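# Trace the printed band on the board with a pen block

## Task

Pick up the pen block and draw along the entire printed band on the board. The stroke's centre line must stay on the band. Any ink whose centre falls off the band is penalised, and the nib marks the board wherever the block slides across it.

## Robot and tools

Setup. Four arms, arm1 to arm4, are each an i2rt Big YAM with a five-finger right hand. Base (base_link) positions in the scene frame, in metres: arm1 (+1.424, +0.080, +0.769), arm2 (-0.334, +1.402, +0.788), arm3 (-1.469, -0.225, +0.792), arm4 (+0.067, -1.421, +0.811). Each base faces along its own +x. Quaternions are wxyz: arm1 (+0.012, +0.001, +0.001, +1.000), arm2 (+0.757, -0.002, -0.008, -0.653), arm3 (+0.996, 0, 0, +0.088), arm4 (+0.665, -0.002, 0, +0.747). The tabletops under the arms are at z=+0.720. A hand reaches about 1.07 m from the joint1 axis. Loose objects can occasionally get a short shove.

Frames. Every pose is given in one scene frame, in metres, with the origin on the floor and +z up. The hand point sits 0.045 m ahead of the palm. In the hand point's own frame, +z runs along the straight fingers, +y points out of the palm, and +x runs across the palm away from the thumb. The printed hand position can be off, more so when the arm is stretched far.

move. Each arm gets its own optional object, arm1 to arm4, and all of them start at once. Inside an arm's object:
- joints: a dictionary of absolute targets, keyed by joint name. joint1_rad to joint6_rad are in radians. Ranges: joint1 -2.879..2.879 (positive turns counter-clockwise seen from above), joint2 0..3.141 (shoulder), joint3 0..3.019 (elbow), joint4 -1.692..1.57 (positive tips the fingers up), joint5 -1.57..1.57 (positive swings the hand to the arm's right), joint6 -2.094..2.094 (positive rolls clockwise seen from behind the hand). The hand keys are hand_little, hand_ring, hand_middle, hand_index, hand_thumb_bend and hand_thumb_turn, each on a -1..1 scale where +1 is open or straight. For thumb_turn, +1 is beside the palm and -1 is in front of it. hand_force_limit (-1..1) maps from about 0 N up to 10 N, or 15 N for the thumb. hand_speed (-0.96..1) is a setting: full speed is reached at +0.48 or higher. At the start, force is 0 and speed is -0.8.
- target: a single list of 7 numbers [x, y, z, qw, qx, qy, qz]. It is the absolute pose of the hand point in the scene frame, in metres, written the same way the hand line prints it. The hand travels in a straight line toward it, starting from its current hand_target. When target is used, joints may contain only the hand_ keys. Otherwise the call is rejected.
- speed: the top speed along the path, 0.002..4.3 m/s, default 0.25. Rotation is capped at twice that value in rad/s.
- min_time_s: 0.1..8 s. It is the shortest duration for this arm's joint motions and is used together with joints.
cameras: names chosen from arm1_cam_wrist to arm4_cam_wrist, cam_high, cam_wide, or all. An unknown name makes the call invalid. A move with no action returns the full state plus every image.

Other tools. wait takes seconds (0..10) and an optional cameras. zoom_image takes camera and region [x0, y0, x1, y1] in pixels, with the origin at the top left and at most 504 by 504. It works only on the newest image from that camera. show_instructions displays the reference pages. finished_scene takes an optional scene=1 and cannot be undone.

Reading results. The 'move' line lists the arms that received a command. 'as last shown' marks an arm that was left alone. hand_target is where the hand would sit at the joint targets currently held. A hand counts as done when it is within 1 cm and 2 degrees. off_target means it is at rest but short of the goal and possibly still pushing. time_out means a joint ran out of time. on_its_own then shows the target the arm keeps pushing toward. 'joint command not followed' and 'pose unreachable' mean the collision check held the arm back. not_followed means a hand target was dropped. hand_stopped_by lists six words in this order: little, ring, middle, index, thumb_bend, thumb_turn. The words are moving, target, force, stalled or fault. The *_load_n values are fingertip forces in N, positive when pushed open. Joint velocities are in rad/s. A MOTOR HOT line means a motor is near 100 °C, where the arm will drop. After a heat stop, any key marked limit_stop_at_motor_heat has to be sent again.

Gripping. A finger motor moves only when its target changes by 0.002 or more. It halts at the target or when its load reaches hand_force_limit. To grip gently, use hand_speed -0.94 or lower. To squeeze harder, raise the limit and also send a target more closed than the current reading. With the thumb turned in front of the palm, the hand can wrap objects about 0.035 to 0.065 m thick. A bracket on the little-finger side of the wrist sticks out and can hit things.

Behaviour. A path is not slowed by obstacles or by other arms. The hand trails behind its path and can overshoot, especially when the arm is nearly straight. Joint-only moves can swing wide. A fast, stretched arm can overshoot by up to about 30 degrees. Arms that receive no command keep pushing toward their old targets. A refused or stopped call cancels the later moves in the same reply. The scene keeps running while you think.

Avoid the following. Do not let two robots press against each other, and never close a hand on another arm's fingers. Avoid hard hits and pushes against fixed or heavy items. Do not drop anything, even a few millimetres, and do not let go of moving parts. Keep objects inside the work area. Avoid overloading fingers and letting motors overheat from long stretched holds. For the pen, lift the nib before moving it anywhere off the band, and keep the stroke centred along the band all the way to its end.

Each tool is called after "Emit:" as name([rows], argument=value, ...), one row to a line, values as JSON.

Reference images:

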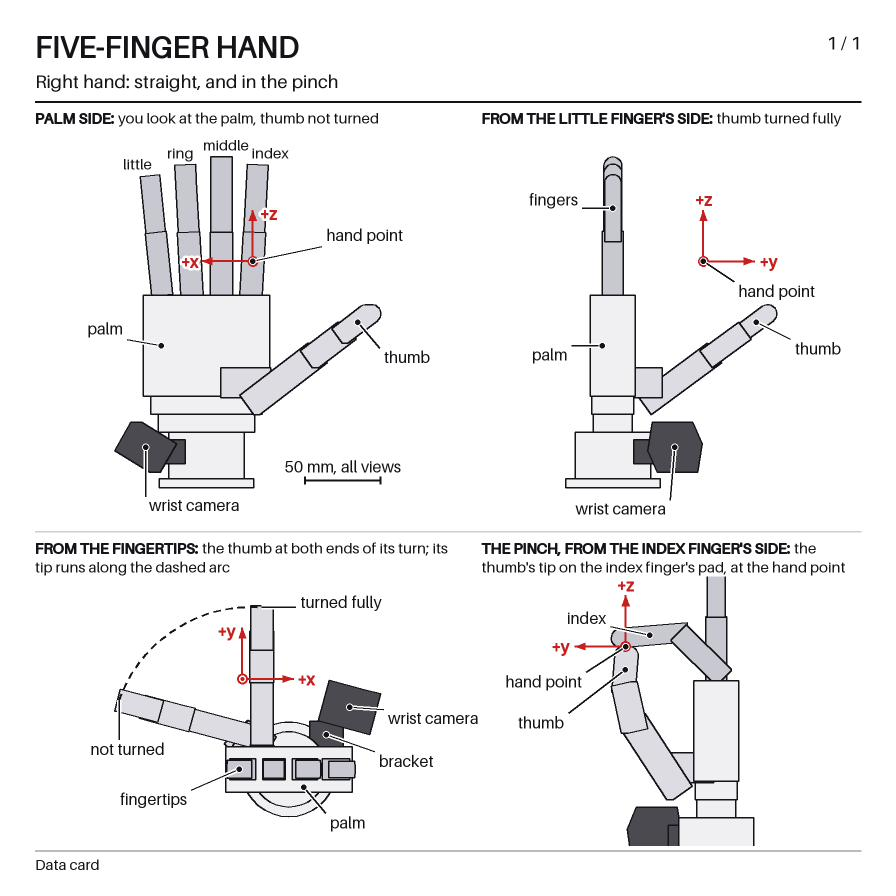

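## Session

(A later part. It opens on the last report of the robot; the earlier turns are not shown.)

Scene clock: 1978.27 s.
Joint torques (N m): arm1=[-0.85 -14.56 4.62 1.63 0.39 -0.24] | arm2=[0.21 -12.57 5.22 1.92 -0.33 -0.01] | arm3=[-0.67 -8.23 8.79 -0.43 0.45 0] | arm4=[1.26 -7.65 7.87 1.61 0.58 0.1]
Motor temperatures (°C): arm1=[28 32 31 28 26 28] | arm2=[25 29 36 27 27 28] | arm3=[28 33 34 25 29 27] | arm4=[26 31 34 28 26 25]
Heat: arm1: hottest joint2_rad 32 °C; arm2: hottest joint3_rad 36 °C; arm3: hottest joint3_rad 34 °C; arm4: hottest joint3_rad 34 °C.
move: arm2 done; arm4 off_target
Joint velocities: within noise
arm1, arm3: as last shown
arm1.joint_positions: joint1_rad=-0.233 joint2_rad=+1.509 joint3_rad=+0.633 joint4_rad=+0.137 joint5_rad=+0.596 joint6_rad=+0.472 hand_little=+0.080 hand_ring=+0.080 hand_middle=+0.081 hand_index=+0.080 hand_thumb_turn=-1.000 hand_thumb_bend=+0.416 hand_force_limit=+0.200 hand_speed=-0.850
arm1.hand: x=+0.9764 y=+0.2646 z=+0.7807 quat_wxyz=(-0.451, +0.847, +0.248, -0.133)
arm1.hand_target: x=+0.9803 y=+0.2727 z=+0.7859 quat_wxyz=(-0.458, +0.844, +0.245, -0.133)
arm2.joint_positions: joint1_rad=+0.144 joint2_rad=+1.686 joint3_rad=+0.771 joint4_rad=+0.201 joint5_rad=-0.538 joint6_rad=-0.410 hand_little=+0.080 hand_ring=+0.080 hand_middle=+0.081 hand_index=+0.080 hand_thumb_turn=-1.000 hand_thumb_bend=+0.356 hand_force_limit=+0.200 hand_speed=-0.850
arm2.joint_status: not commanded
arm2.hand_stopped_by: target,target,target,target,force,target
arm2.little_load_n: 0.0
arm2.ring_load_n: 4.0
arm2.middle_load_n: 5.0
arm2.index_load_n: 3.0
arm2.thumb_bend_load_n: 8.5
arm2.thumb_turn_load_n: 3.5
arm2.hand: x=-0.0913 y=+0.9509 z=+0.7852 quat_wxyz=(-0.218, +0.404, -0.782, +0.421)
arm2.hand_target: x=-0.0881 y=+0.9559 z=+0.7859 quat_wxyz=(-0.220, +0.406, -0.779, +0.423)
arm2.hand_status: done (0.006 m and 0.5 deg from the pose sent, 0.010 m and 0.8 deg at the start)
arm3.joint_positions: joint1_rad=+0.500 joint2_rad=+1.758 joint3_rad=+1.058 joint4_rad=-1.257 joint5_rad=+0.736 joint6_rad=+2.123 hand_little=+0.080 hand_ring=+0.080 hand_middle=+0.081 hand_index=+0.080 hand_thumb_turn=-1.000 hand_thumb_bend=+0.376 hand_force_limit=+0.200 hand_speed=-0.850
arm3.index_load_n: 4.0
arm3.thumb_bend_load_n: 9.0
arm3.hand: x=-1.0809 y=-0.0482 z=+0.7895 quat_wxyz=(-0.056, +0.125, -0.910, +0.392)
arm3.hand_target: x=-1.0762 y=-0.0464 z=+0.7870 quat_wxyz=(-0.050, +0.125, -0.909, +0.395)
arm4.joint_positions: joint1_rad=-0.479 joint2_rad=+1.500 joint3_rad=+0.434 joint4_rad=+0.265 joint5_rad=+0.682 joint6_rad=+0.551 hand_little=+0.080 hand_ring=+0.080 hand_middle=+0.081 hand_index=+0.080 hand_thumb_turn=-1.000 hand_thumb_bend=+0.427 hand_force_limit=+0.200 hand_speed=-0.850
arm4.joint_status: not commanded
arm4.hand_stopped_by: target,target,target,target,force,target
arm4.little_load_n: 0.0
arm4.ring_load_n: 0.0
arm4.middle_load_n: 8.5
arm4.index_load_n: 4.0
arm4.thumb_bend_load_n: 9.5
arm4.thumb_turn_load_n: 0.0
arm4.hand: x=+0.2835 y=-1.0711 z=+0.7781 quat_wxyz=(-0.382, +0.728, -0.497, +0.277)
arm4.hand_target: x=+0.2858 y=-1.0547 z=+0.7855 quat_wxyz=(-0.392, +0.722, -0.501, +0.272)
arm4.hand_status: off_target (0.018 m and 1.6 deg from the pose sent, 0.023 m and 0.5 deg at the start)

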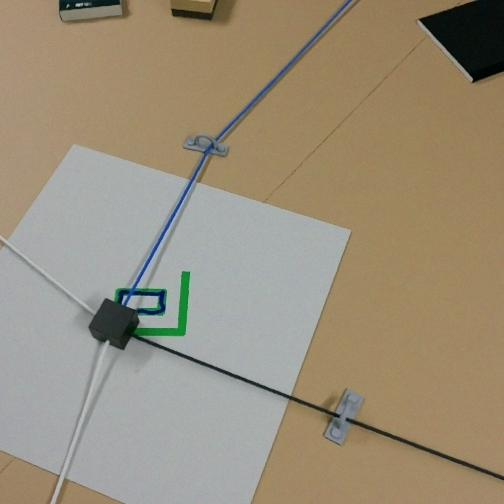

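Emit:
move(arm1={"target": [0.9887, 0.2756, 0.786, 0.4584, -0.8441, -0.2445, 0.1328], "speed": 0.04}, arm2={"target": [-0.0881, 0.9572, 0.786, 0.2203, -0.4057, 0.7795, -0.4233], "speed": 0.04}, arm3={"target": [-1.0683, -0.0463, 0.787, 0.0496, -0.1114, 0.9067, -0.4037], "speed": 0.04}, cameras=["cam_high"])

Emit:
zoom_image(camera="cam_high", region=[90, 280, 150, 340])

Scene clock: 1997.60 s.
Joint torques (N m): arm1=[-0.79 -14.21 4.57 1.61 0.42 -0.27] | arm2=[0.15 -12.63 5.29 1.98 -0.32 -0.01] | arm3=[-0.67 -8.18 9.06 -0.53 0.58 0.01] | arm4=[1.08 -8.12 7.97 1.54 0.6 0.04]
Motor temperatures (°C): arm1=[28 32 31 28 26 28] | arm2=[25 30 35 27 27 28] | arm3=[28 33 34 25 29 27] | arm4=[26 30 34 28 26 25]
Heat: arm1: hottest joint2_rad 32 °C; arm2: hottest joint3_rad 35 °C; arm3: hottest joint3_rad 34 °C; arm4: hottest joint3_rad 34 °C.
move: arm1 off_target; arm2 done; arm3 done
Joint velocities: within noise
arm1.joint_positions: joint1_rad=-0.246 joint2_rad=+1.491 joint3_rad=+0.613 joint4_rad=+0.148 joint5_rad=+0.585 joint6_rad=+0.465 hand_little=+0.080 hand_ring=+0.080 hand_middle=+0.081 hand_index=+0.080 hand_thumb_turn=-1.000 hand_thumb_bend=+0.416 hand_force_limit=+0.200 hand_speed=-0.850
arm1.joint_status: not commanded
arm1.hand_stopped_by: target,target,target,target,force,target
arm1.little_load_n: 0.0
arm1.ring_load_n: 0.5
arm1.middle_load_n: 8.0
arm1.index_load_n: 3.5
arm1.thumb_bend_load_n: 9.5
arm1.thumb_turn_load_n: 2.0
arm1.hand: x=+0.9836 y=+0.2671 z=+0.7816 quat_wxyz=(-0.451, +0.847, +0.246, -0.135)
arm1.hand_target: x=+0.9887 y=+0.2755 z=+0.7858 quat_wxyz=(-0.458, +0.844, +0.244, -0.132)
arm1.hand_status: off_target (0.011 m and 1.0 deg from the pose sent, 0.017 m and 1.0 deg at the start)
arm2.joint_positions: joint1_rad=+0.145 joint2_rad=+1.685 joint3_rad=+0.767 joint4_rad=+0.201 joint5_rad=-0.537 joint6_rad=-0.410 hand_little=+0.080 hand_ring=+0.080 hand_middle=+0.081 hand_index=+0.080 hand_thumb_turn=-1.000 hand_thumb_bend=+0.356 hand_force_limit=+0.200 hand_speed=-0.850
arm2.joint_status: not commanded
arm2.hand_stopped_by: target,target,target,target,force,target
arm2.little_load_n: 0.0
arm2.ring_load_n: 4.0
arm2.middle_load_n: 5.0
arm2.index_load_n: 3.0
arm2.thumb_bend_load_n: 9.0
arm2.thumb_turn_load_n: 4.0
arm2.hand: x=-0.0914 y=+0.9530 z=+0.7842 quat_wxyz=(-0.219, +0.404, -0.783, +0.420)
arm2.hand_target: x=-0.0881 y=+0.9571 z=+0.7861 quat_wxyz=(-0.220, +0.406, -0.779, +0.423)
arm2.hand_status: done (0.006 m and 0.6 deg from the pose sent, 0.007 m and 0.5 deg at the start)
arm3.joint_positions: joint1_rad=+0.492 joint2_rad=+1.774 joint3_rad=+1.076 joint4_rad=-1.263 joint5_rad=+0.740 joint6_rad=+2.123 hand_little=+0.080 hand_ring=+0.080 hand_middle=+0.081 hand_index=+0.080 hand_thumb_turn=-1.000 hand_thumb_bend=+0.376 hand_force_limit=+0.200 hand_speed=-0.850
arm3.joint_status: not commanded
arm3.hand_stopped_by: target,target,target,target,force,target
arm3.little_load_n: 0.0
arm3.ring_load_n: 1.5
arm3.middle_load_n: 7.0
arm3.index_load_n: 4.0
arm3.thumb_bend_load_n: 9.0
arm3.thumb_turn_load_n: 1.5
arm3.hand: x=-1.0746 y=-0.0484 z=+0.7887 quat_wxyz=(-0.055, +0.123, -0.909, +0.394)
arm3.hand_target: x=-1.0682 y=-0.0466 z=+0.7870 quat_wxyz=(-0.050, +0.121, -0.908, +0.397)
arm3.hand_status: done (0.007 m and 1.8 deg from the pose sent, 0.013 m and 2.2 deg at the start; a joint's target at an end of its range on 29 of 29 steps)
arm4: as last shown
arm4.joint_positions: joint1_rad=-0.479 joint2_rad=+1.500 joint3_rad=+0.434 joint4_rad=+0.265 joint5_rad=+0.682 joint6_rad=+0.554 hand_little=+0.080 hand_ring=+0.080 hand_middle=+0.081 hand_index=+0.080 hand_thumb_turn=-1.000 hand_thumb_bend=+0.427 hand_force_limit=+0.200 hand_speed=-0.850
arm4.middle_load_n: 9.0
arm4.index_load_n: 3.5
arm4.hand: x=+0.2833 y=-1.0709 z=+0.7782 quat_wxyz=(-0.382, +0.728, -0.498, +0.276)

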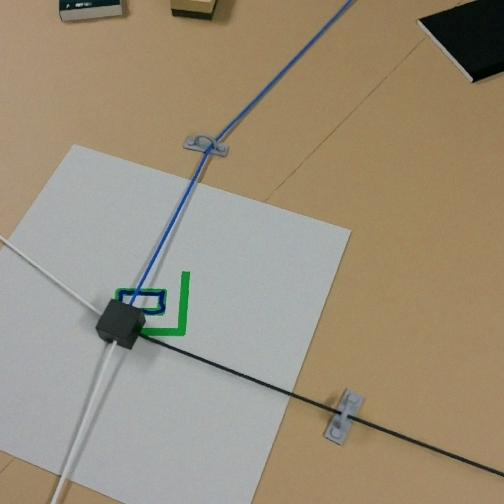

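Scaled by 8.400 from the camera's image (finer frame: 720x720).

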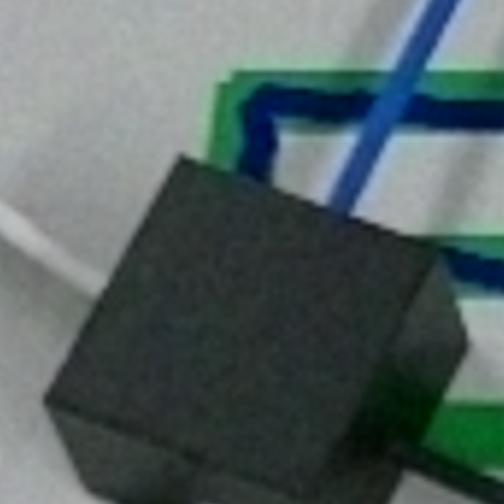

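Emit:
move(arm1={"target": [0.9982, 0.2786, 0.786, 0.4584, -0.8441, -0.2445, 0.1328], "speed": 0.04}, arm2={"target": [-0.0881, 0.9580, 0.786, 0.2203, -0.4057, 0.7795, -0.4233], "speed": 0.04}, arm3={"target": [-1.0575, -0.0467, 0.787, 0.0496, -0.1114, 0.9067, -0.4037], "speed": 0.04}, cameras=["cam_high"])

Emit:
zoom_image(camera="cam_high", region=[100, 280, 160, 340])

Scene clock: 2024.57 s.
Joint torques (N m): arm1=[-0.85 -13.8 4.59 1.63 0.39 -0.27] | arm2=[0.15 -12.63 5.11 2 -0.32 0] | arm3=[-1.08 -8.29 9.07 -0.53 0.55 0.03] | arm4=[1.2 -7.65 7.95 1.62 0.56 0.06]
Motor temperatures (°C): arm1=[28 32 32 28 26 28] | arm2=[25 30 34 27 27 28] | arm3=[28 32 35 25 29 27] | arm4=[26 30 34 28 26 25]
Heat: arm1: hottest joint2_rad 32 °C; arm2: hottest joint3_rad 34 °C; arm3: hottest joint3_rad 35 °C; arm4: hottest joint3_rad 34 °C.
move: arm1 done; arm2 done; arm3 done
Joint velocities: within noise
arm1.joint_positions: joint1_rad=-0.263 joint2_rad=+1.472 joint3_rad=+0.589 joint4_rad=+0.157 joint5_rad=+0.573 joint6_rad=+0.452 hand_little=+0.080 hand_ring=+0.080 hand_middle=+0.081 hand_index=+0.080 hand_thumb_turn=-1.000 hand_thumb_bend=+0.416 hand_force_limit=+0.200 hand_speed=-0.850
arm1.joint_status: not commanded
arm1.hand_stopped_by: target,target,target,target,force,target
arm1.little_load_n: 0.5
arm1.ring_load_n: 0.5
arm1.middle_load_n: 7.5
arm1.index_load_n: 4.0
arm1.thumb_bend_load_n: 9.5
arm1.thumb_turn_load_n: 2.0
arm1.hand: x=+0.9936 y=+0.2704 z=+0.7814 quat_wxyz=(-0.451, +0.847, +0.247, -0.135)
arm1.hand_target: x=+0.9982 y=+0.2785 z=+0.7858 quat_wxyz=(-0.458, +0.844, +0.244, -0.133)
arm1.hand_status: done (0.010 m and 1.0 deg from the pose sent, 0.019 m and 1.0 deg at the start)
arm2.joint_positions: joint1_rad=+0.146 joint2_rad=+1.684 joint3_rad=+0.767 joint4_rad=+0.201 joint5_rad=-0.537 joint6_rad=-0.410 hand_little=+0.080 hand_ring=+0.080 hand_middle=+0.081 hand_index=+0.080 hand_thumb_turn=-1.000 hand_thumb_bend=+0.356 hand_force_limit=+0.200 hand_speed=-0.850
arm2.joint_status: not commanded
arm2.hand_stopped_by: target,target,target,target,force,target
arm2.little_load_n: 0.0
arm2.ring_load_n: 4.0
arm2.middle_load_n: 5.0
arm2.index_load_n: 3.5
arm2.thumb_bend_load_n: 9.0
arm2.thumb_turn_load_n: 4.0
arm2.hand: x=-0.0910 y=+0.9530 z=+0.7847 quat_wxyz=(-0.219, +0.405, -0.782, +0.420)
arm2.hand_target: x=-0.0881 y=+0.9579 z=+0.7860 quat_wxyz=(-0.220, +0.406, -0.779, +0.423)
arm2.hand_status: done (0.006 m and 0.5 deg from the pose sent, 0.006 m and 0.6 deg at the start)
arm3.joint_positions: joint1_rad=+0.480 joint2_rad=+1.795 joint3_rad=+1.104 joint4_rad=-1.272 joint5_rad=+0.748 joint6_rad=+2.123 hand_little=+0.080 hand_ring=+0.080 hand_middle=+0.081 hand_index=+0.080 hand_thumb_turn=-1.000 hand_thumb_bend=+0.376 hand_force_limit=+0.200 hand_speed=-0.850
arm3.joint_status: not commanded
arm3.hand_stopped_by: target,target,target,target,force,target
arm3.little_load_n: 0.0
arm3.ring_load_n: 1.5
arm3.middle_load_n: 6.5
arm3.index_load_n: 4.0
arm3.thumb_bend_load_n: 8.5
arm3.thumb_turn_load_n: 1.5
arm3.hand: x=-1.0645 y=-0.0488 z=+0.7886 quat_wxyz=(-0.054, +0.118, -0.908, +0.398)
arm3.hand_target: x=-1.0575 y=-0.0469 z=+0.7870 quat_wxyz=(-0.050, +0.116, -0.908, +0.401)
arm3.hand_status: done (0.007 m and 1.1 deg from the pose sent, 0.017 m and 1.8 deg at the start; a joint's target at an end of its range on 29 of 29 steps)
arm4: as last shown
arm4.index_load_n: 4.0

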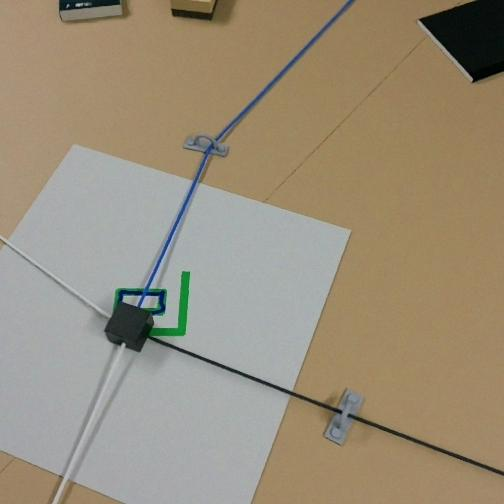

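Scaled by 8.400 from the camera's image (finer frame: 720x720).

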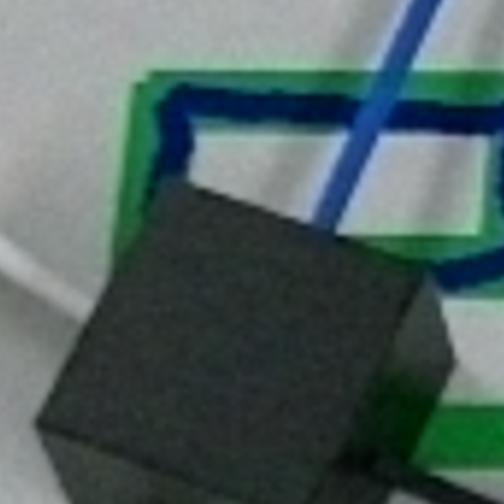

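Emit:
move(arm1={"target": [1.0066, 0.2812, 0.786, 0.4584, -0.8441, -0.2445, 0.1328], "speed": 0.04}, arm2={"target": [-0.0882, 0.9632, 0.786, 0.2203, -0.4057, 0.7795, -0.4233], "speed": 0.04}, arm3={"target": [-1.0475, -0.0470, 0.787, 0.0496, -0.1114, 0.9067, -0.4037], "speed": 0.04}, arm4={"target": [0.2850, -1.0495, 0.785, 0.3921, -0.7220, 0.5009, -0.2720], "speed": 0.04}, cameras=["cam_high"])

Emit:
zoom_image(camera="cam_high", region=[110, 280, 170, 340])

Scene clock: 2045.27 s.
Joint torques (N m): arm1=[-0.85 -13.57 4.63 1.72 0.36 -0.25] | arm2=[0.15 -12.4 5.19 1.92 -0.32 0.02] | arm3=[-0.85 -8.7 9.36 -0.51 0.63 -0.01] | arm4=[0.73 -8.12 7.87 1.4 0.6 0.09]
Motor temperatures (°C): arm1=[28 32 32 28 26 28] | arm2=[25 29 34 27 27 28] | arm3=[28 33 35 25 29 27] | arm4=[26 30 34 28 26 25]
Heat: arm1: hottest joint2_rad 32 °C; arm2: hottest joint3_rad 34 °C; arm3: hottest joint3_rad 35 °C; arm4: hottest joint3_rad 34 °C.
move: arm1 done; arm2 done; arm3 done; arm4 off_target
Joint velocities: within noise
arm1.joint_positions: joint1_rad=-0.278 joint2_rad=+1.455 joint3_rad=+0.568 joint4_rad=+0.165 joint5_rad=+0.563 joint6_rad=+0.438 hand_little=+0.080 hand_ring=+0.080 hand_middle=+0.081 hand_index=+0.080 hand_thumb_turn=-1.000 hand_thumb_bend=+0.416 hand_force_limit=+0.200 hand_speed=-0.850
arm1.joint_status: not commanded
arm1.hand_stopped_by: target,target,target,target,force,target
arm1.little_load_n: 0.0
arm1.ring_load_n: 0.5
arm1.middle_load_n: 8.0
arm1.index_load_n: 4.0
arm1.thumb_bend_load_n: 9.5
arm1.thumb_turn_load_n: 1.5
arm1.hand: x=+1.0030 y=+0.2735 z=+0.7808 quat_wxyz=(-0.450, +0.847, +0.247, -0.133)
arm1.hand_target: x=+1.0066 y=+0.2812 z=+0.7859 quat_wxyz=(-0.458, +0.844, +0.244, -0.133)
arm1.hand_status: done (0.010 m and 1.0 deg from the pose sent, 0.018 m and 1.0 deg at the start)
arm2.joint_positions: joint1_rad=+0.149 joint2_rad=+1.673 joint3_rad=+0.751 joint4_rad=+0.209 joint5_rad=-0.534 joint6_rad=-0.410 hand_little=+0.080 hand_ring=+0.080 hand_middle=+0.081 hand_index=+0.080 hand_thumb_turn=-1.000 hand_thumb_bend=+0.356 hand_force_limit=+0.200 hand_speed=-0.850
arm2.joint_status: not commanded
arm2.hand_stopped_by: target,target,target,target,force,target
arm2.little_load_n: 0.0
arm2.ring_load_n: 4.0
arm2.middle_load_n: 5.0
arm2.index_load_n: 3.5
arm2.thumb_bend_load_n: 8.5
arm2.thumb_turn_load_n: 4.0
arm2.hand: x=-0.0915 y=+0.9582 z=+0.7847 quat_wxyz=(-0.218, +0.405, -0.782, +0.421)
arm2.hand_target: x=-0.0882 y=+0.9632 z=+0.7859 quat_wxyz=(-0.220, +0.406, -0.779, +0.423)
arm2.hand_status: done (0.006 m and 0.4 deg from the pose sent, 0.011 m and 0.5 deg at the start)
arm3.joint_positions: joint1_rad=+0.469 joint2_rad=+1.814 joint3_rad=+1.130 joint4_rad=-1.282 joint5_rad=+0.754 joint6_rad=+2.123 hand_little=+0.080 hand_ring=+0.080 hand_middle=+0.081 hand_index=+0.080 hand_thumb_turn=-1.000 hand_thumb_bend=+0.376 hand_force_limit=+0.200 hand_speed=-0.850
arm3.joint_status: not commanded
arm3.hand_stopped_by: target,target,target,target,force,target
arm3.little_load_n: 0.5
arm3.ring_load_n: 1.0
arm3.middle_load_n: 6.5
arm3.index_load_n: 3.5
arm3.thumb_bend_load_n: 8.5
arm3.thumb_turn_load_n: 1.5
arm3.hand: x=-1.0556 y=-0.0492 z=+0.7885 quat_wxyz=(-0.053, +0.114, -0.907, +0.401)
arm3.hand_target: x=-1.0476 y=-0.0472 z=+0.7871 quat_wxyz=(-0.050, +0.112, -0.907, +0.403)
arm3.hand_status: done (0.009 m and 0.6 deg from the pose sent, 0.017 m and 1.1 deg at the start; a joint's target at an end of its range on 16 of 29 steps)
arm4.joint_positions: joint1_rad=-0.471 joint2_rad=+1.508 joint3_rad=+0.447 joint4_rad=+0.257 joint5_rad=+0.688 joint6_rad=+0.560 hand_little=+0.080 hand_ring=+0.080 hand_middle=+0.081 hand_index=+0.080 hand_thumb_turn=-1.000 hand_thumb_bend=+0.427 hand_force_limit=+0.200 hand_speed=-0.850
arm4.joint_status: not commanded
arm4.hand_stopped_by: target,target,target,target,force,target
arm4.little_load_n: 0.0
arm4.ring_load_n: 0.0
arm4.middle_load_n: 9.0
arm4.index_load_n: 4.0
arm4.thumb_bend_load_n: 9.5
arm4.thumb_turn_load_n: 0.0
arm4.hand: x=+0.2827 y=-1.0657 z=+0.7785 quat_wxyz=(-0.382, +0.728, -0.498, +0.276)
arm4.hand_target: x=+0.2848 y=-1.0499 z=+0.7854 quat_wxyz=(-0.392, +0.722, -0.501, +0.272)
arm4.hand_status: off_target (0.018 m and 1.4 deg from the pose sent, 0.023 m and 1.5 deg at the start)

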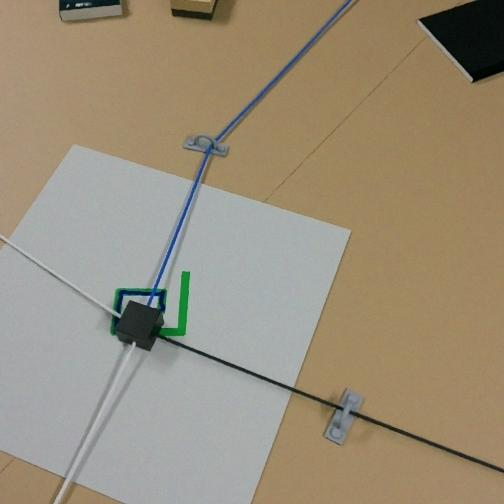

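Scaled by 8.400 from the camera's image (finer frame: 720x720).

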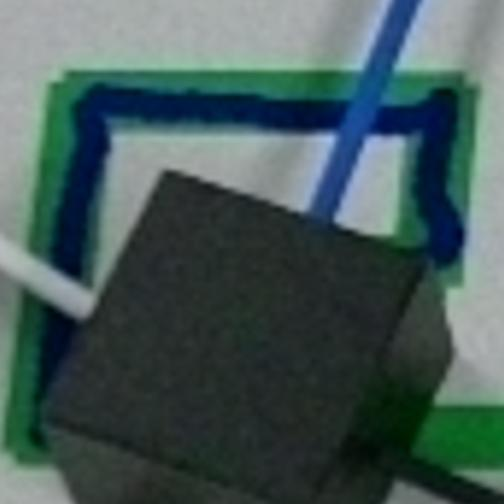

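Emit:
move(arm1={"target": [1.0150, 0.2838, 0.786, 0.4584, -0.8441, -0.2445, 0.1328], "speed": 0.04}, arm2={"target": [-0.0883, 0.9656, 0.786, 0.2203, -0.4057, 0.7795, -0.4233], "speed": 0.04}, arm3={"target": [-1.0382, -0.0473, 0.787, 0.0496, -0.1114, 0.9067, -0.4037], "speed": 0.04}, arm4={"target": [0.2842, -1.0457, 0.785, 0.3921, -0.7220, 0.5009, -0.2720], "speed": 0.04}, cameras=["cam_high"])

Emit:
zoom_image(camera="cam_high", region=[120, 280, 180, 340])

Scene clock: 2071.20 s.
Joint torques (N m): arm1=[-0.79 -13.22 4.64 1.73 0.34 -0.23] | arm2=[0.21 -12.28 5.16 1.91 -0.33 0.03] | arm3=[-0.03 -9.29 9.48 -0.51 0.64 -0.11] | arm4=[0.85 -8.06 8.03 1.51 0.62 0.09]
Motor temperatures (°C): arm1=[28 32 32 28 26 28] | arm2=[25 30 34 27 27 28] | arm3=[28 33 34 25 29 27] | arm4=[26 30 35 28 26 25]
Heat: arm1: hottest joint2_rad 32 °C; arm2: hottest joint3_rad 34 °C; arm3: hottest joint3_rad 34 °C; arm4: hottest joint3_rad 35 °C.
move: arm1 done; arm2 done; arm3 done; arm4 off_target
Joint velocities: within noise
arm1.joint_positions: joint1_rad=-0.294 joint2_rad=+1.437 joint3_rad=+0.548 joint4_rad=+0.173 joint5_rad=+0.551 joint6_rad=+0.426 hand_little=+0.080 hand_ring=+0.080 hand_middle=+0.081 hand_index=+0.080 hand_thumb_turn=-1.000 hand_thumb_bend=+0.416 hand_force_limit=+0.200 hand_speed=-0.850
arm1.joint_status: not commanded
arm1.hand_stopped_by: target,target,target,target,force,target
arm1.little_load_n: 0.0
arm1.ring_load_n: 0.5
arm1.middle_load_n: 8.0
arm1.index_load_n: 4.0
arm1.thumb_bend_load_n: 9.5
arm1.thumb_turn_load_n: 2.0
arm1.hand: x=+1.0118 y=+0.2763 z=+0.7807 quat_wxyz=(-0.450, +0.848, +0.248, -0.132)
arm1.hand_target: x=+1.0149 y=+0.2837 z=+0.7860 quat_wxyz=(-0.458, +0.844, +0.244, -0.133)
arm1.hand_status: done (0.010 m and 1.1 deg from the pose sent, 0.017 m and 1.1 deg at the start)
arm2.joint_positions: joint1_rad=+0.150 joint2_rad=+1.669 joint3_rad=+0.744 joint4_rad=+0.212 joint5_rad=-0.533 joint6_rad=-0.410 hand_little=+0.080 hand_ring=+0.080 hand_middle=+0.081 hand_index=+0.080 hand_thumb_turn=-1.000 hand_thumb_bend=+0.356 hand_force_limit=+0.200 hand_speed=-0.850
arm2.joint_status: not commanded
arm2.hand_stopped_by: target,target,target,target,force,target
arm2.little_load_n: 0.0
arm2.ring_load_n: 4.0
arm2.middle_load_n: 5.0
arm2.index_load_n: 3.0
arm2.thumb_bend_load_n: 9.0
arm2.thumb_turn_load_n: 4.0
arm2.hand: x=-0.0918 y=+0.9603 z=+0.7848 quat_wxyz=(-0.218, +0.406, -0.781, +0.421)
arm2.hand_target: x=-0.0884 y=+0.9655 z=+0.7860 quat_wxyz=(-0.220, +0.406, -0.779, +0.423)
arm2.hand_status: done (0.006 m and 0.4 deg from the pose sent, 0.008 m and 0.5 deg at the start)
arm3.joint_positions: joint1_rad=+0.457 joint2_rad=+1.827 joint3_rad=+1.151 joint4_rad=-1.282 joint5_rad=+0.759 joint6_rad=+2.120 hand_little=+0.080 hand_ring=+0.080 hand_middle=+0.081 hand_index=+0.080 hand_thumb_turn=-1.000 hand_thumb_bend=+0.376 hand_force_limit=+0.200 hand_speed=-0.850
arm3.joint_status: not commanded
arm3.hand_stopped_by: target,target,target,target,force,target
arm3.little_load_n: 0.0
arm3.ring_load_n: 1.5
arm3.middle_load_n: 6.5
arm3.index_load_n: 3.5
arm3.thumb_bend_load_n: 9.0
arm3.thumb_turn_load_n: 1.0
arm3.hand: x=-1.0466 y=-0.0496 z=+0.7887 quat_wxyz=(-0.054, +0.109, -0.908, +0.401)
arm3.hand_target: x=-1.0385 y=-0.0475 z=+0.7870 quat_wxyz=(-0.050, +0.111, -0.907, +0.404)
arm3.hand_status: done (0.009 m and 0.6 deg from the pose sent, 0.018 m and 0.6 deg at the start)
arm4.joint_positions: joint1_rad=-0.464 joint2_rad=+1.515 joint3_rad=+0.456 joint4_rad=+0.250 joint5_rad=+0.692 joint6_rad=+0.567 hand_little=+0.080 hand_ring=+0.080 hand_middle=+0.081 hand_index=+0.080 hand_thumb_turn=-1.000 hand_thumb_bend=+0.427 hand_force_limit=+0.200 hand_speed=-0.850
arm4.joint_status: not commanded
arm4.hand_stopped_by: target,target,target,target,force,target
arm4.little_load_n: 0.0
arm4.ring_load_n: 0.0
arm4.middle_load_n: 9.0
arm4.index_load_n: 4.0
arm4.thumb_bend_load_n: 9.5
arm4.thumb_turn_load_n: 0.0
arm4.hand: x=+0.2819 y=-1.0618 z=+0.7786 quat_wxyz=(-0.383, +0.728, -0.498, +0.276)
arm4.hand_target: x=+0.2839 y=-1.0460 z=+0.7854 quat_wxyz=(-0.392, +0.722, -0.501, +0.272)
arm4.hand_status: off_target (0.018 m and 1.4 deg from the pose sent, 0.021 m and 1.4 deg at the start)

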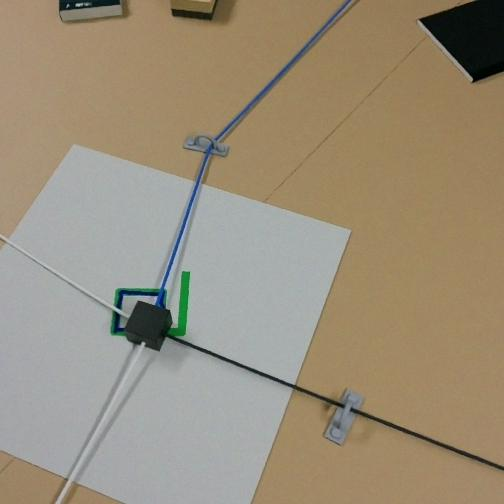

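Scaled by 8.400 from the camera's image (finer frame: 720x720).

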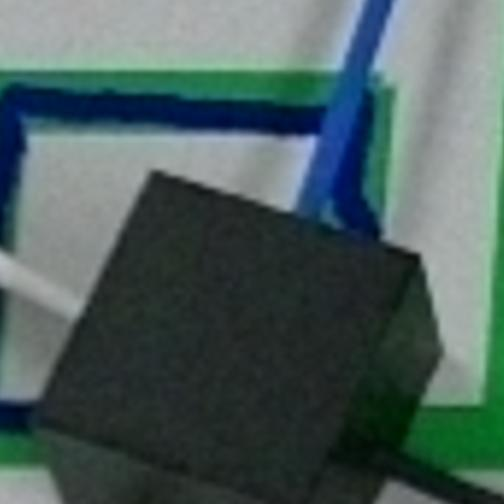

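Emit:
zoom_image(camera="cam_high", region=[105, 300, 145, 340])

Scaled by 12.600 from the camera's image (finer frame: 720x720).

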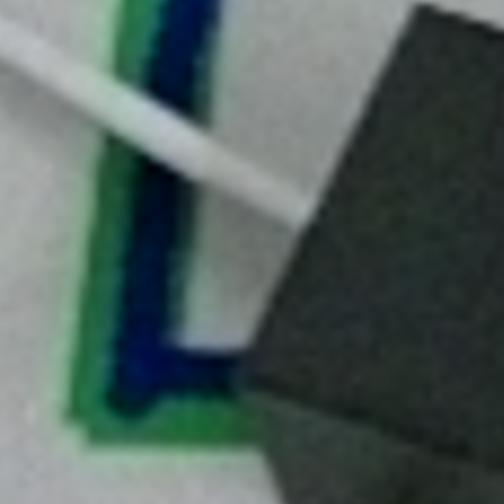

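Emit:
move(arm1={"target": [1.0237, 0.2865, 0.786, 0.4584, -0.8441, -0.2445, 0.1328], "speed": 0.04}, arm2={"target": [-0.0883, 0.9668, 0.786, 0.2203, -0.4057, 0.7795, -0.4233], "speed": 0.04}, arm3={"target": [-1.0290, -0.0476, 0.787, 0.0496, -0.1114, 0.9067, -0.4037], "speed": 0.04}, arm4={"target": [0.2834, -1.0422, 0.785, 0.3921, -0.7220, 0.5009, -0.2720], "speed": 0.04}, cameras=["cam_high"])

Emit:
zoom_image(camera="cam_high", region=[130, 280, 190, 340])

Scene clock: 2107.27 s.
Joint torques (N m): arm1=[-0.79 -12.92 4.67 1.74 0.33 -0.25] | arm2=[0.15 -12.34 4.89 1.99 -0.32 0.04] | arm3=[-0.79 -9.52 9.47 -0.32 0.64 -0.07] | arm4=[1.44 -8.06 8.01 1.51 0.6 0.1]
Motor temperatures (°C): arm1=[28 32 31 28 26 28] | arm2=[25 30 33 27 27 28] | arm3=[28 33 35 25 29 27] | arm4=[26 30 35 28 26 25]
Heat: arm1: hottest joint2_rad 32 °C; arm2: hottest joint3_rad 33 °C; arm3: hottest joint3_rad 35 °C; arm4: hottest joint3_rad 35 °C.
move: arm1 done; arm2 done; arm3 done; arm4 off_target
Joint velocities: within noise
arm1.joint_positions: joint1_rad=-0.311 joint2_rad=+1.419 joint3_rad=+0.528 joint4_rad=+0.182 joint5_rad=+0.538 joint6_rad=+0.414 hand_little=+0.080 hand_ring=+0.080 hand_middle=+0.081 hand_index=+0.080 hand_thumb_turn=-1.000 hand_thumb_bend=+0.416 hand_force_limit=+0.200 hand_speed=-0.850
arm1.joint_status: not commanded
arm1.hand_stopped_by: target,target,target,target,force,target
arm1.little_load_n: 0.0
arm1.ring_load_n: 0.5
arm1.middle_load_n: 8.0
arm1.index_load_n: 4.0
arm1.thumb_bend_load_n: 9.0
arm1.thumb_turn_load_n: 1.5
arm1.hand: x=+1.0203 y=+0.2790 z=+0.7808 quat_wxyz=(-0.450, +0.848, +0.248, -0.133)
arm1.hand_target: x=+1.0236 y=+0.2864 z=+0.7860 quat_wxyz=(-0.458, +0.844, +0.244, -0.133)
arm1.hand_status: done (0.010 m and 1.1 deg from the pose sent, 0.017 m and 1.1 deg at the start)
arm2.joint_positions: joint1_rad=+0.152 joint2_rad=+1.667 joint3_rad=+0.744 joint4_rad=+0.212 joint5_rad=-0.533 joint6_rad=-0.410 hand_little=+0.080 hand_ring=+0.080 hand_middle=+0.081 hand_index=+0.080 hand_thumb_turn=-1.000 hand_thumb_bend=+0.356 hand_force_limit=+0.200 hand_speed=-0.850
arm2.joint_status: not commanded
arm2.hand_stopped_by: target,target,target,target,force,target
arm2.little_load_n: 0.0
arm2.ring_load_n: 3.5
arm2.middle_load_n: 4.5
arm2.index_load_n: 3.5
arm2.thumb_bend_load_n: 9.0
arm2.thumb_turn_load_n: 4.0
arm2.hand: x=-0.0911 y=+0.9604 z=+0.7856 quat_wxyz=(-0.218, +0.406, -0.781, +0.422)
arm2.hand_target: x=-0.0883 y=+0.9668 z=+0.7860 quat_wxyz=(-0.220, +0.406, -0.779, +0.423)
arm2.hand_status: done (0.007 m and 0.4 deg from the pose sent, 0.007 m and 0.5 deg at the start)
arm3.joint_positions: joint1_rad=+0.446 joint2_rad=+1.840 joint3_rad=+1.172 joint4_rad=-1.282 joint5_rad=+0.763 joint6_rad=+2.104 hand_little=+0.080 hand_ring=+0.080 hand_middle=+0.081 hand_index=+0.080 hand_thumb_turn=-1.000 hand_thumb_bend=+0.376 hand_force_limit=+0.200 hand_speed=-0.850
arm3.joint_status: not commanded
arm3.hand_stopped_by: target,target,target,target,force,target
arm3.little_load_n: 0.0
arm3.ring_load_n: 1.5
arm3.middle_load_n: 6.5
arm3.index_load_n: 3.5
arm3.thumb_bend_load_n: 9.0
arm3.thumb_turn_load_n: 1.0
arm3.hand: x=-1.0379 y=-0.0498 z=+0.7890 quat_wxyz=(-0.053, +0.110, -0.908, +0.402)
arm3.hand_target: x=-1.0292 y=-0.0476 z=+0.7871 quat_wxyz=(-0.050, +0.112, -0.907, +0.404)
arm3.hand_status: done (0.009 m and 0.5 deg from the pose sent, 0.018 m and 0.6 deg at the start)
arm4.joint_positions: joint1_rad=-0.459 joint2_rad=+1.521 joint3_rad=+0.464 joint4_rad=+0.244 joint5_rad=+0.696 joint6_rad=+0.571 hand_little=+0.080 hand_ring=+0.080 hand_middle=+0.081 hand_index=+0.080 hand_thumb_turn=-1.000 hand_thumb_bend=+0.427 hand_force_limit=+0.200 hand_speed=-0.850
arm4.joint_status: not commanded
arm4.hand_stopped_by: target,target,target,target,force,target
arm4.little_load_n: 0.0
arm4.ring_load_n: 0.0
arm4.middle_load_n: 8.5
arm4.index_load_n: 4.0
arm4.thumb_bend_load_n: 9.5
arm4.thumb_turn_load_n: 0.0
arm4.hand: x=+0.2813 y=-1.0591 z=+0.7782 quat_wxyz=(-0.382, +0.728, -0.498, +0.277)
arm4.hand_target: x=+0.2831 y=-1.0427 z=+0.7853 quat_wxyz=(-0.392, +0.722, -0.501, +0.272)
arm4.hand_status: off_target (0.018 m and 1.5 deg from the pose sent, 0.021 m and 1.4 deg at the start)

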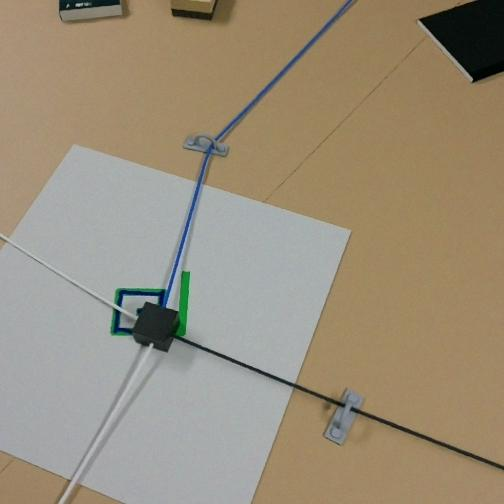

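Scaled by 8.400 from the camera's image (finer frame: 720x720).

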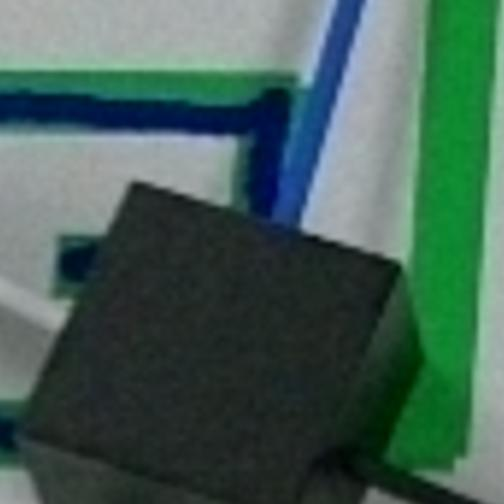

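Emit:
move(arm1={"target": [1.0319, 0.2891, 0.786, 0.4584, -0.8441, -0.2445, 0.1328], "speed": 0.04}, arm2={"target": [-0.0884, 0.9700, 0.786, 0.2203, -0.4057, 0.7795, -0.4233], "speed": 0.04}, arm3={"target": [-1.0195, -0.0479, 0.787, 0.0496, -0.1114, 0.9067, -0.4037], "speed": 0.04}, arm4={"target": [0.2823, -1.0373, 0.785, 0.3921, -0.7220, 0.5009, -0.2720], "speed": 0.04}, cameras=["cam_high"])

Emit:
zoom_image(camera="cam_high", region=[140, 280, 200, 340])

Scene clock: 2122.63 s.
Joint torques (N m): arm1=[-0.73 -12.57 4.67 1.77 0.32 -0.24] | arm2=[0.21 -12.1 5.09 1.89 -0.34 0.05] | arm3=[-0.79 -9.76 9.74 -0.31 0.68 -0.07] | arm4=[1.2 -8.18 7.97 1.52 0.61 0.09]
Motor temperatures (°C): arm1=[28 32 32 28 26 28] | arm2=[25 30 33 27 27 28] | arm3=[28 32 36 25 29 27] | arm4=[26 30 36 28 26 25]
Heat: arm1: hottest joint2_rad 32 °C; arm2: hottest joint3_rad 33 °C; arm3: hottest joint3_rad 36 °C; arm4: hottest joint3_rad 36 °C.
move: arm1 done; arm2 done; arm3 done; arm4 off_target
Joint velocities: within noise
arm1.joint_positions: joint1_rad=-0.327 joint2_rad=+1.402 joint3_rad=+0.509 joint4_rad=+0.189 joint5_rad=+0.526 joint6_rad=+0.401 hand_little=+0.080 hand_ring=+0.080 hand_middle=+0.081 hand_index=+0.080 hand_thumb_turn=-1.000 hand_thumb_bend=+0.416 hand_force_limit=+0.200 hand_speed=-0.850
arm1.joint_status: not commanded
arm1.hand_stopped_by: target,target,target,target,force,target
arm1.little_load_n: 0.0
arm1.ring_load_n: 0.5
arm1.middle_load_n: 7.5
arm1.index_load_n: 3.5
arm1.thumb_bend_load_n: 9.5
arm1.thumb_turn_load_n: 1.5
arm1.hand: x=+1.0289 y=+0.2818 z=+0.7806 quat_wxyz=(-0.450, +0.848, +0.248, -0.132)
arm1.hand_target: x=+1.0319 y=+0.2890 z=+0.7858 quat_wxyz=(-0.458, +0.844, +0.244, -0.132)
arm1.hand_status: done (0.010 m and 1.1 deg from the pose sent, 0.016 m and 1.1 deg at the start)
arm2.joint_positions: joint1_rad=+0.153 joint2_rad=+1.660 joint3_rad=+0.733 joint4_rad=+0.217 joint5_rad=-0.530 joint6_rad=-0.410 hand_little=+0.080 hand_ring=+0.080 hand_middle=+0.081 hand_index=+0.080 hand_thumb_turn=-1.000 hand_thumb_bend=+0.356 hand_force_limit=+0.200 hand_speed=-0.850
arm2.joint_status: not commanded
arm2.hand_stopped_by: target,target,target,target,force,target
arm2.little_load_n: 0.5
arm2.ring_load_n: 4.0
arm2.middle_load_n: 5.0
arm2.index_load_n: 3.0
arm2.thumb_bend_load_n: 9.0
arm2.thumb_turn_load_n: 4.0
arm2.hand: x=-0.0918 y=+0.9640 z=+0.7852 quat_wxyz=(-0.217, +0.407, -0.781, +0.422)
arm2.hand_target: x=-0.0884 y=+0.9700 z=+0.7860 quat_wxyz=(-0.220, +0.406, -0.779, +0.423)
arm2.hand_status: done (0.007 m and 0.5 deg from the pose sent, 0.010 m and 0.4 deg at the start)
arm3.joint_positions: joint1_rad=+0.434 joint2_rad=+1.853 joint3_rad=+1.194 joint4_rad=-1.282 joint5_rad=+0.767 joint6_rad=+2.089 hand_little=+0.080 hand_ring=+0.080 hand_middle=+0.081 hand_index=+0.080 hand_thumb_turn=-1.000 hand_thumb_bend=+0.376 hand_force_limit=+0.200 hand_speed=-0.850
arm3.joint_status: not commanded
arm3.hand_stopped_by: target,target,target,target,force,target
arm3.little_load_n: 0.0
arm3.ring_load_n: 1.5
arm3.middle_load_n: 6.5
arm3.index_load_n: 3.5
arm3.thumb_bend_load_n: 9.0
arm3.thumb_turn_load_n: 1.0
arm3.hand: x=-1.0292 y=-0.0501 z=+0.7889 quat_wxyz=(-0.052, +0.111, -0.907, +0.402)
arm3.hand_target: x=-1.0198 y=-0.0480 z=+0.7870 quat_wxyz=(-0.050, +0.112, -0.907, +0.404)
arm3.hand_status: done (0.010 m and 0.4 deg from the pose sent, 0.019 m and 0.5 deg at the start)
arm4.joint_positions: joint1_rad=-0.450 joint2_rad=+1.530 joint3_rad=+0.477 joint4_rad=+0.236 joint5_rad=+0.702 joint6_rad=+0.579 hand_little=+0.080 hand_ring=+0.080 hand_middle=+0.081 hand_index=+0.080 hand_thumb_turn=-1.000 hand_thumb_bend=+0.427 hand_force_limit=+0.200 hand_speed=-0.850
arm4.joint_status: not commanded
arm4.hand_stopped_by: target,target,target,target,force,target
arm4.little_load_n: 0.0
arm4.ring_load_n: 0.0
arm4.middle_load_n: 8.5
arm4.index_load_n: 3.5
arm4.thumb_bend_load_n: 9.5
arm4.thumb_turn_load_n: 0.0
arm4.hand: x=+0.2802 y=-1.0537 z=+0.7785 quat_wxyz=(-0.382, +0.728, -0.497, +0.277)
arm4.hand_target: x=+0.2819 y=-1.0377 z=+0.7854 quat_wxyz=(-0.392, +0.722, -0.501, +0.272)
arm4.hand_status: off_target (0.018 m and 1.5 deg from the pose sent, 0.023 m and 1.5 deg at the start)

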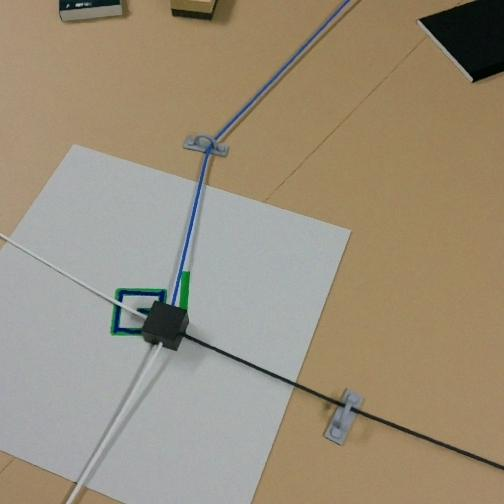

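Scaled by 8.400 from the camera's image (finer frame: 720x720).

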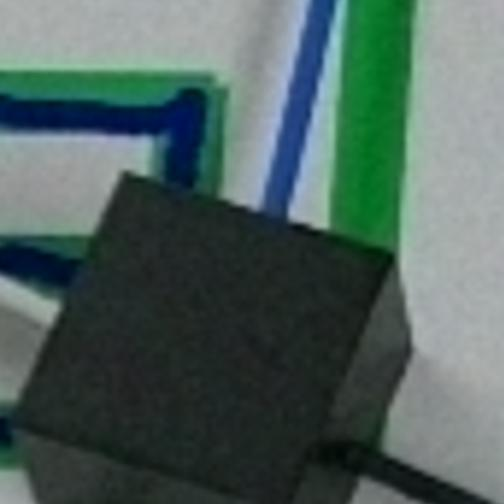

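Emit:
move(arm1={"target": [1.0390, 0.2913, 0.786, 0.4584, -0.8441, -0.2445, 0.1328], "speed": 0.04}, arm3={"target": [-1.0118, -0.0481, 0.787, 0.0496, -0.1114, 0.9067, -0.4037], "speed": 0.04}, arm4={"target": [0.2816, -1.0340, 0.785, 0.3921, -0.7220, 0.5009, -0.2720], "speed": 0.04}, cameras=["cam_high"])

Emit:
zoom_image(camera="cam_high", region=[140, 280, 200, 340])

Scene clock: 2136.40 s.
Joint torques (N m): arm1=[-0.79 -12.34 4.68 1.78 0.32 -0.24] | arm2=[0.09 -12.1 5.08 1.89 -0.34 0.05] | arm3=[-0.62 -9.99 9.89 -0.17 0.68 -0.05] | arm4=[1.44 -8.35 8.14 1.48 0.61 0.06]
Motor temperatures (°C): arm1=[28 32 31 28 26 28] | arm2=[25 30 33 27 27 28] | arm3=[28 32 36 25 29 27] | arm4=[26 30 36 28 26 25]
Heat: arm1: hottest joint2_rad 32 °C; arm2: hottest joint3_rad 33 °C; arm3: hottest joint3_rad 36 °C; arm4: hottest joint3_rad 36 °C.
move: arm1 done; arm3 done; arm4 off_target
Joint velocities: within noise
arm1.joint_positions: joint1_rad=-0.342 joint2_rad=+1.387 joint3_rad=+0.493 joint4_rad=+0.195 joint5_rad=+0.514 joint6_rad=+0.391 hand_little=+0.080 hand_ring=+0.080 hand_middle=+0.081 hand_index=+0.080 hand_thumb_turn=-1.000 hand_thumb_bend=+0.416 hand_force_limit=+0.200 hand_speed=-0.850
arm1.joint_status: not commanded
arm1.hand_stopped_by: target,target,target,target,force,target
arm1.little_load_n: 0.0
arm1.ring_load_n: 0.5
arm1.middle_load_n: 8.0
arm1.index_load_n: 4.0
arm1.thumb_bend_load_n: 9.5
arm1.thumb_turn_load_n: 2.0
arm1.hand: x=+1.0357 y=+0.2841 z=+0.7809 quat_wxyz=(-0.450, +0.848, +0.247, -0.133)
arm1.hand_target: x=+1.0389 y=+0.2913 z=+0.7860 quat_wxyz=(-0.458, +0.844, +0.244, -0.133)
arm1.hand_status: done (0.009 m and 1.1 deg from the pose sent, 0.015 m and 1.1 deg at the start)
arm2: as last shown
arm2.hand_target: x=-0.0885 y=+0.9699 z=+0.7860 quat_wxyz=(-0.220, +0.406, -0.779, +0.423)
arm3.joint_positions: joint1_rad=+0.425 joint2_rad=+1.864 joint3_rad=+1.213 joint4_rad=-1.282 joint5_rad=+0.770 joint6_rad=+2.076 hand_little=+0.080 hand_ring=+0.080 hand_middle=+0.081 hand_index=+0.080 hand_thumb_turn=-1.000 hand_thumb_bend=+0.376 hand_force_limit=+0.200 hand_speed=-0.850
arm3.joint_status: not commanded
arm3.hand_stopped_by: target,target,target,target,force,target
arm3.little_load_n: 0.5
arm3.ring_load_n: 1.0
arm3.middle_load_n: 6.5
arm3.index_load_n: 3.5
arm3.thumb_bend_load_n: 9.0
arm3.thumb_turn_load_n: 1.0
arm3.hand: x=-1.0218 y=-0.0504 z=+0.7891 quat_wxyz=(-0.052, +0.111, -0.907, +0.402)
arm3.hand_target: x=-1.0121 y=-0.0483 z=+0.7871 quat_wxyz=(-0.050, +0.111, -0.907, +0.404)
arm3.hand_status: done (0.010 m and 0.3 deg from the pose sent, 0.018 m and 0.4 deg at the start)
arm4.joint_positions: joint1_rad=-0.445 joint2_rad=+1.536 joint3_rad=+0.485 joint4_rad=+0.230 joint5_rad=+0.705 joint6_rad=+0.584 hand_little=+0.080 hand_ring=+0.080 hand_middle=+0.081 hand_index=+0.080 hand_thumb_turn=-1.000 hand_thumb_bend=+0.427 hand_force_limit=+0.200 hand_speed=-0.850
arm4.joint_status: not commanded
arm4.hand_stopped_by: target,target,target,target,force,target
arm4.little_load_n: 0.5
arm4.ring_load_n: 0.0
arm4.middle_load_n: 9.0
arm4.index_load_n: 4.0
arm4.thumb_bend_load_n: 9.5
arm4.thumb_turn_load_n: 0.0
arm4.hand: x=+0.2798 y=-1.0508 z=+0.7784 quat_wxyz=(-0.382, +0.728, -0.498, +0.277)
arm4.hand_target: x=+0.2813 y=-1.0346 z=+0.7853 quat_wxyz=(-0.392, +0.722, -0.501, +0.272)
arm4.hand_status: off_target (0.018 m and 1.5 deg from the pose sent, 0.021 m and 1.5 deg at the start)

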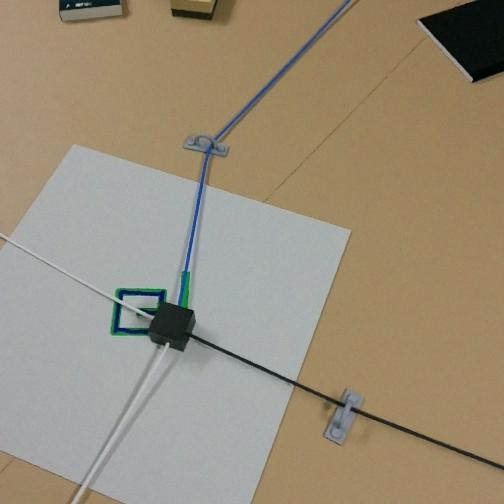

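Scaled by 8.400 from the camera's image (finer frame: 720x720).

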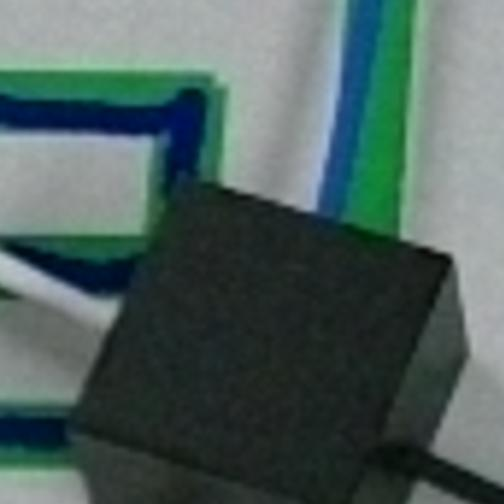

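Emit:
move(arm1={"target": [1.0448, 0.2931, 0.786, 0.4584, -0.8441, -0.2445, 0.1328], "speed": 0.04}, arm3={"target": [-1.0042, -0.0483, 0.787, 0.0496, -0.1114, 0.9067, -0.4037], "speed": 0.04}, arm4={"target": [0.2807, -1.0300, 0.785, 0.3921, -0.7220, 0.5009, -0.2720], "speed": 0.04}, cameras=["cam_high"])

Emit:
zoom_image(camera="cam_high", region=[150, 280, 210, 340])

Scene clock: 2158.03 s.
Joint torques (N m): arm1=[-0.73 -12.16 4.68 1.81 0.32 -0.24] | arm2=[0.15 -12.1 5.09 1.89 -0.34 0.05] | arm3=[-1.14 -9.76 9.89 -0.24 0.67 -0.08] | arm4=[1.26 -8.7 8.1 1.5 0.59 0.07]
Motor temperatures (°C): arm1=[28 32 31 28 26 28] | arm2=[25 29 33 27 27 28] | arm3=[28 33 35 25 29 27] | arm4=[26 31 36 28 26 25]
Heat: arm1: hottest joint2_rad 32 °C; arm2: hottest joint3_rad 33 °C; arm3: hottest joint3_rad 35 °C; arm4: hottest joint3_rad 36 °C.
move: arm1 done; arm3 off_target; arm4 off_target
Joint velocities: within noise
arm1.joint_positions: joint1_rad=-0.354 joint2_rad=+1.374 joint3_rad=+0.480 joint4_rad=+0.199 joint5_rad=+0.505 joint6_rad=+0.382 hand_little=+0.080 hand_ring=+0.080 hand_middle=+0.081 hand_index=+0.080 hand_thumb_turn=-1.000 hand_thumb_bend=+0.416 hand_force_limit=+0.200 hand_speed=-0.850
arm1.joint_status: not commanded
arm1.hand_stopped_by: target,target,target,target,force,target
arm1.little_load_n: 0.0
arm1.ring_load_n: 0.5
arm1.middle_load_n: 7.5
arm1.index_load_n: 4.0
arm1.thumb_bend_load_n: 9.5
arm1.thumb_turn_load_n: 2.0
arm1.hand: x=+1.0417 y=+0.2859 z=+0.7807 quat_wxyz=(-0.449, +0.848, +0.248, -0.132)
arm1.hand_target: x=+1.0447 y=+0.2930 z=+0.7860 quat_wxyz=(-0.458, +0.844, +0.244, -0.133)
arm1.hand_status: done (0.009 m and 1.2 deg from the pose sent, 0.014 m and 1.1 deg at the start)
arm2: as last shown
arm2.little_load_n: 0.0
arm2.ring_load_n: 3.5
arm2.thumb_turn_load_n: 3.5
arm3.joint_positions: joint1_rad=+0.416 joint2_rad=+1.876 joint3_rad=+1.232 joint4_rad=-1.282 joint5_rad=+0.774 joint6_rad=+2.064 hand_little=+0.080 hand_ring=+0.080 hand_middle=+0.081 hand_index=+0.080 hand_thumb_turn=-1.000 hand_thumb_bend=+0.376 hand_force_limit=+0.200 hand_speed=-0.850
arm3.joint_status: not commanded
arm3.hand_stopped_by: target,target,target,target,force,target
arm3.little_load_n: 0.0
arm3.ring_load_n: 1.5
arm3.middle_load_n: 7.0
arm3.index_load_n: 3.0
arm3.thumb_bend_load_n: 9.0
arm3.thumb_turn_load_n: 1.0
arm3.hand: x=-1.0146 y=-0.0505 z=+0.7891 quat_wxyz=(-0.051, +0.111, -0.907, +0.402)
arm3.hand_target: x=-1.0045 y=-0.0484 z=+0.7871 quat_wxyz=(-0.050, +0.112, -0.907, +0.404)
arm3.hand_status: off_target (0.011 m and 0.2 deg from the pose sent, 0.018 m and 0.3 deg at the start)
arm4.joint_positions: joint1_rad=-0.439 joint2_rad=+1.543 joint3_rad=+0.495 joint4_rad=+0.222 joint5_rad=+0.710 joint6_rad=+0.589 hand_little=+0.080 hand_ring=+0.080 hand_middle=+0.081 hand_index=+0.080 hand_thumb_turn=-1.000 hand_thumb_bend=+0.427 hand_force_limit=+0.200 hand_speed=-0.850
arm4.joint_status: not commanded
arm4.hand_stopped_by: target,target,target,target,force,target
arm4.little_load_n: 0.0
arm4.ring_load_n: 0.0
arm4.middle_load_n: 9.0
arm4.index_load_n: 4.0
arm4.thumb_bend_load_n: 9.5
arm4.thumb_turn_load_n: 0.0
arm4.hand: x=+0.2791 y=-1.0475 z=+0.7780 quat_wxyz=(-0.381, +0.728, -0.497, +0.277)
arm4.hand_target: x=+0.2804 y=-1.0306 z=+0.7853 quat_wxyz=(-0.392, +0.722, -0.501, +0.272)
arm4.hand_status: off_target (0.019 m and 1.6 deg from the pose sent, 0.022 m and 1.5 deg at the start)

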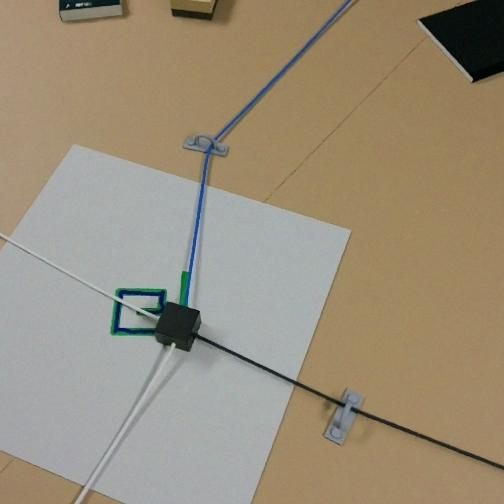

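Scaled by 8.400 from the camera's image (finer frame: 720x720).

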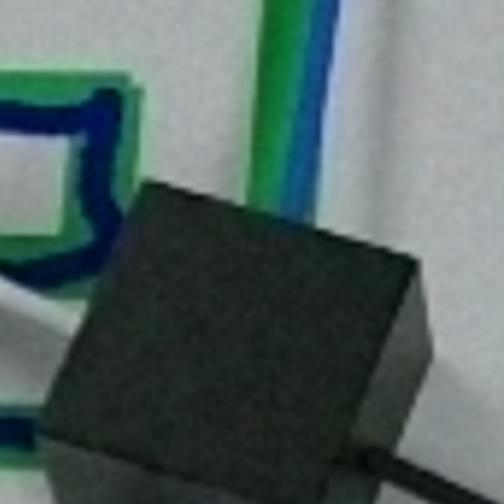

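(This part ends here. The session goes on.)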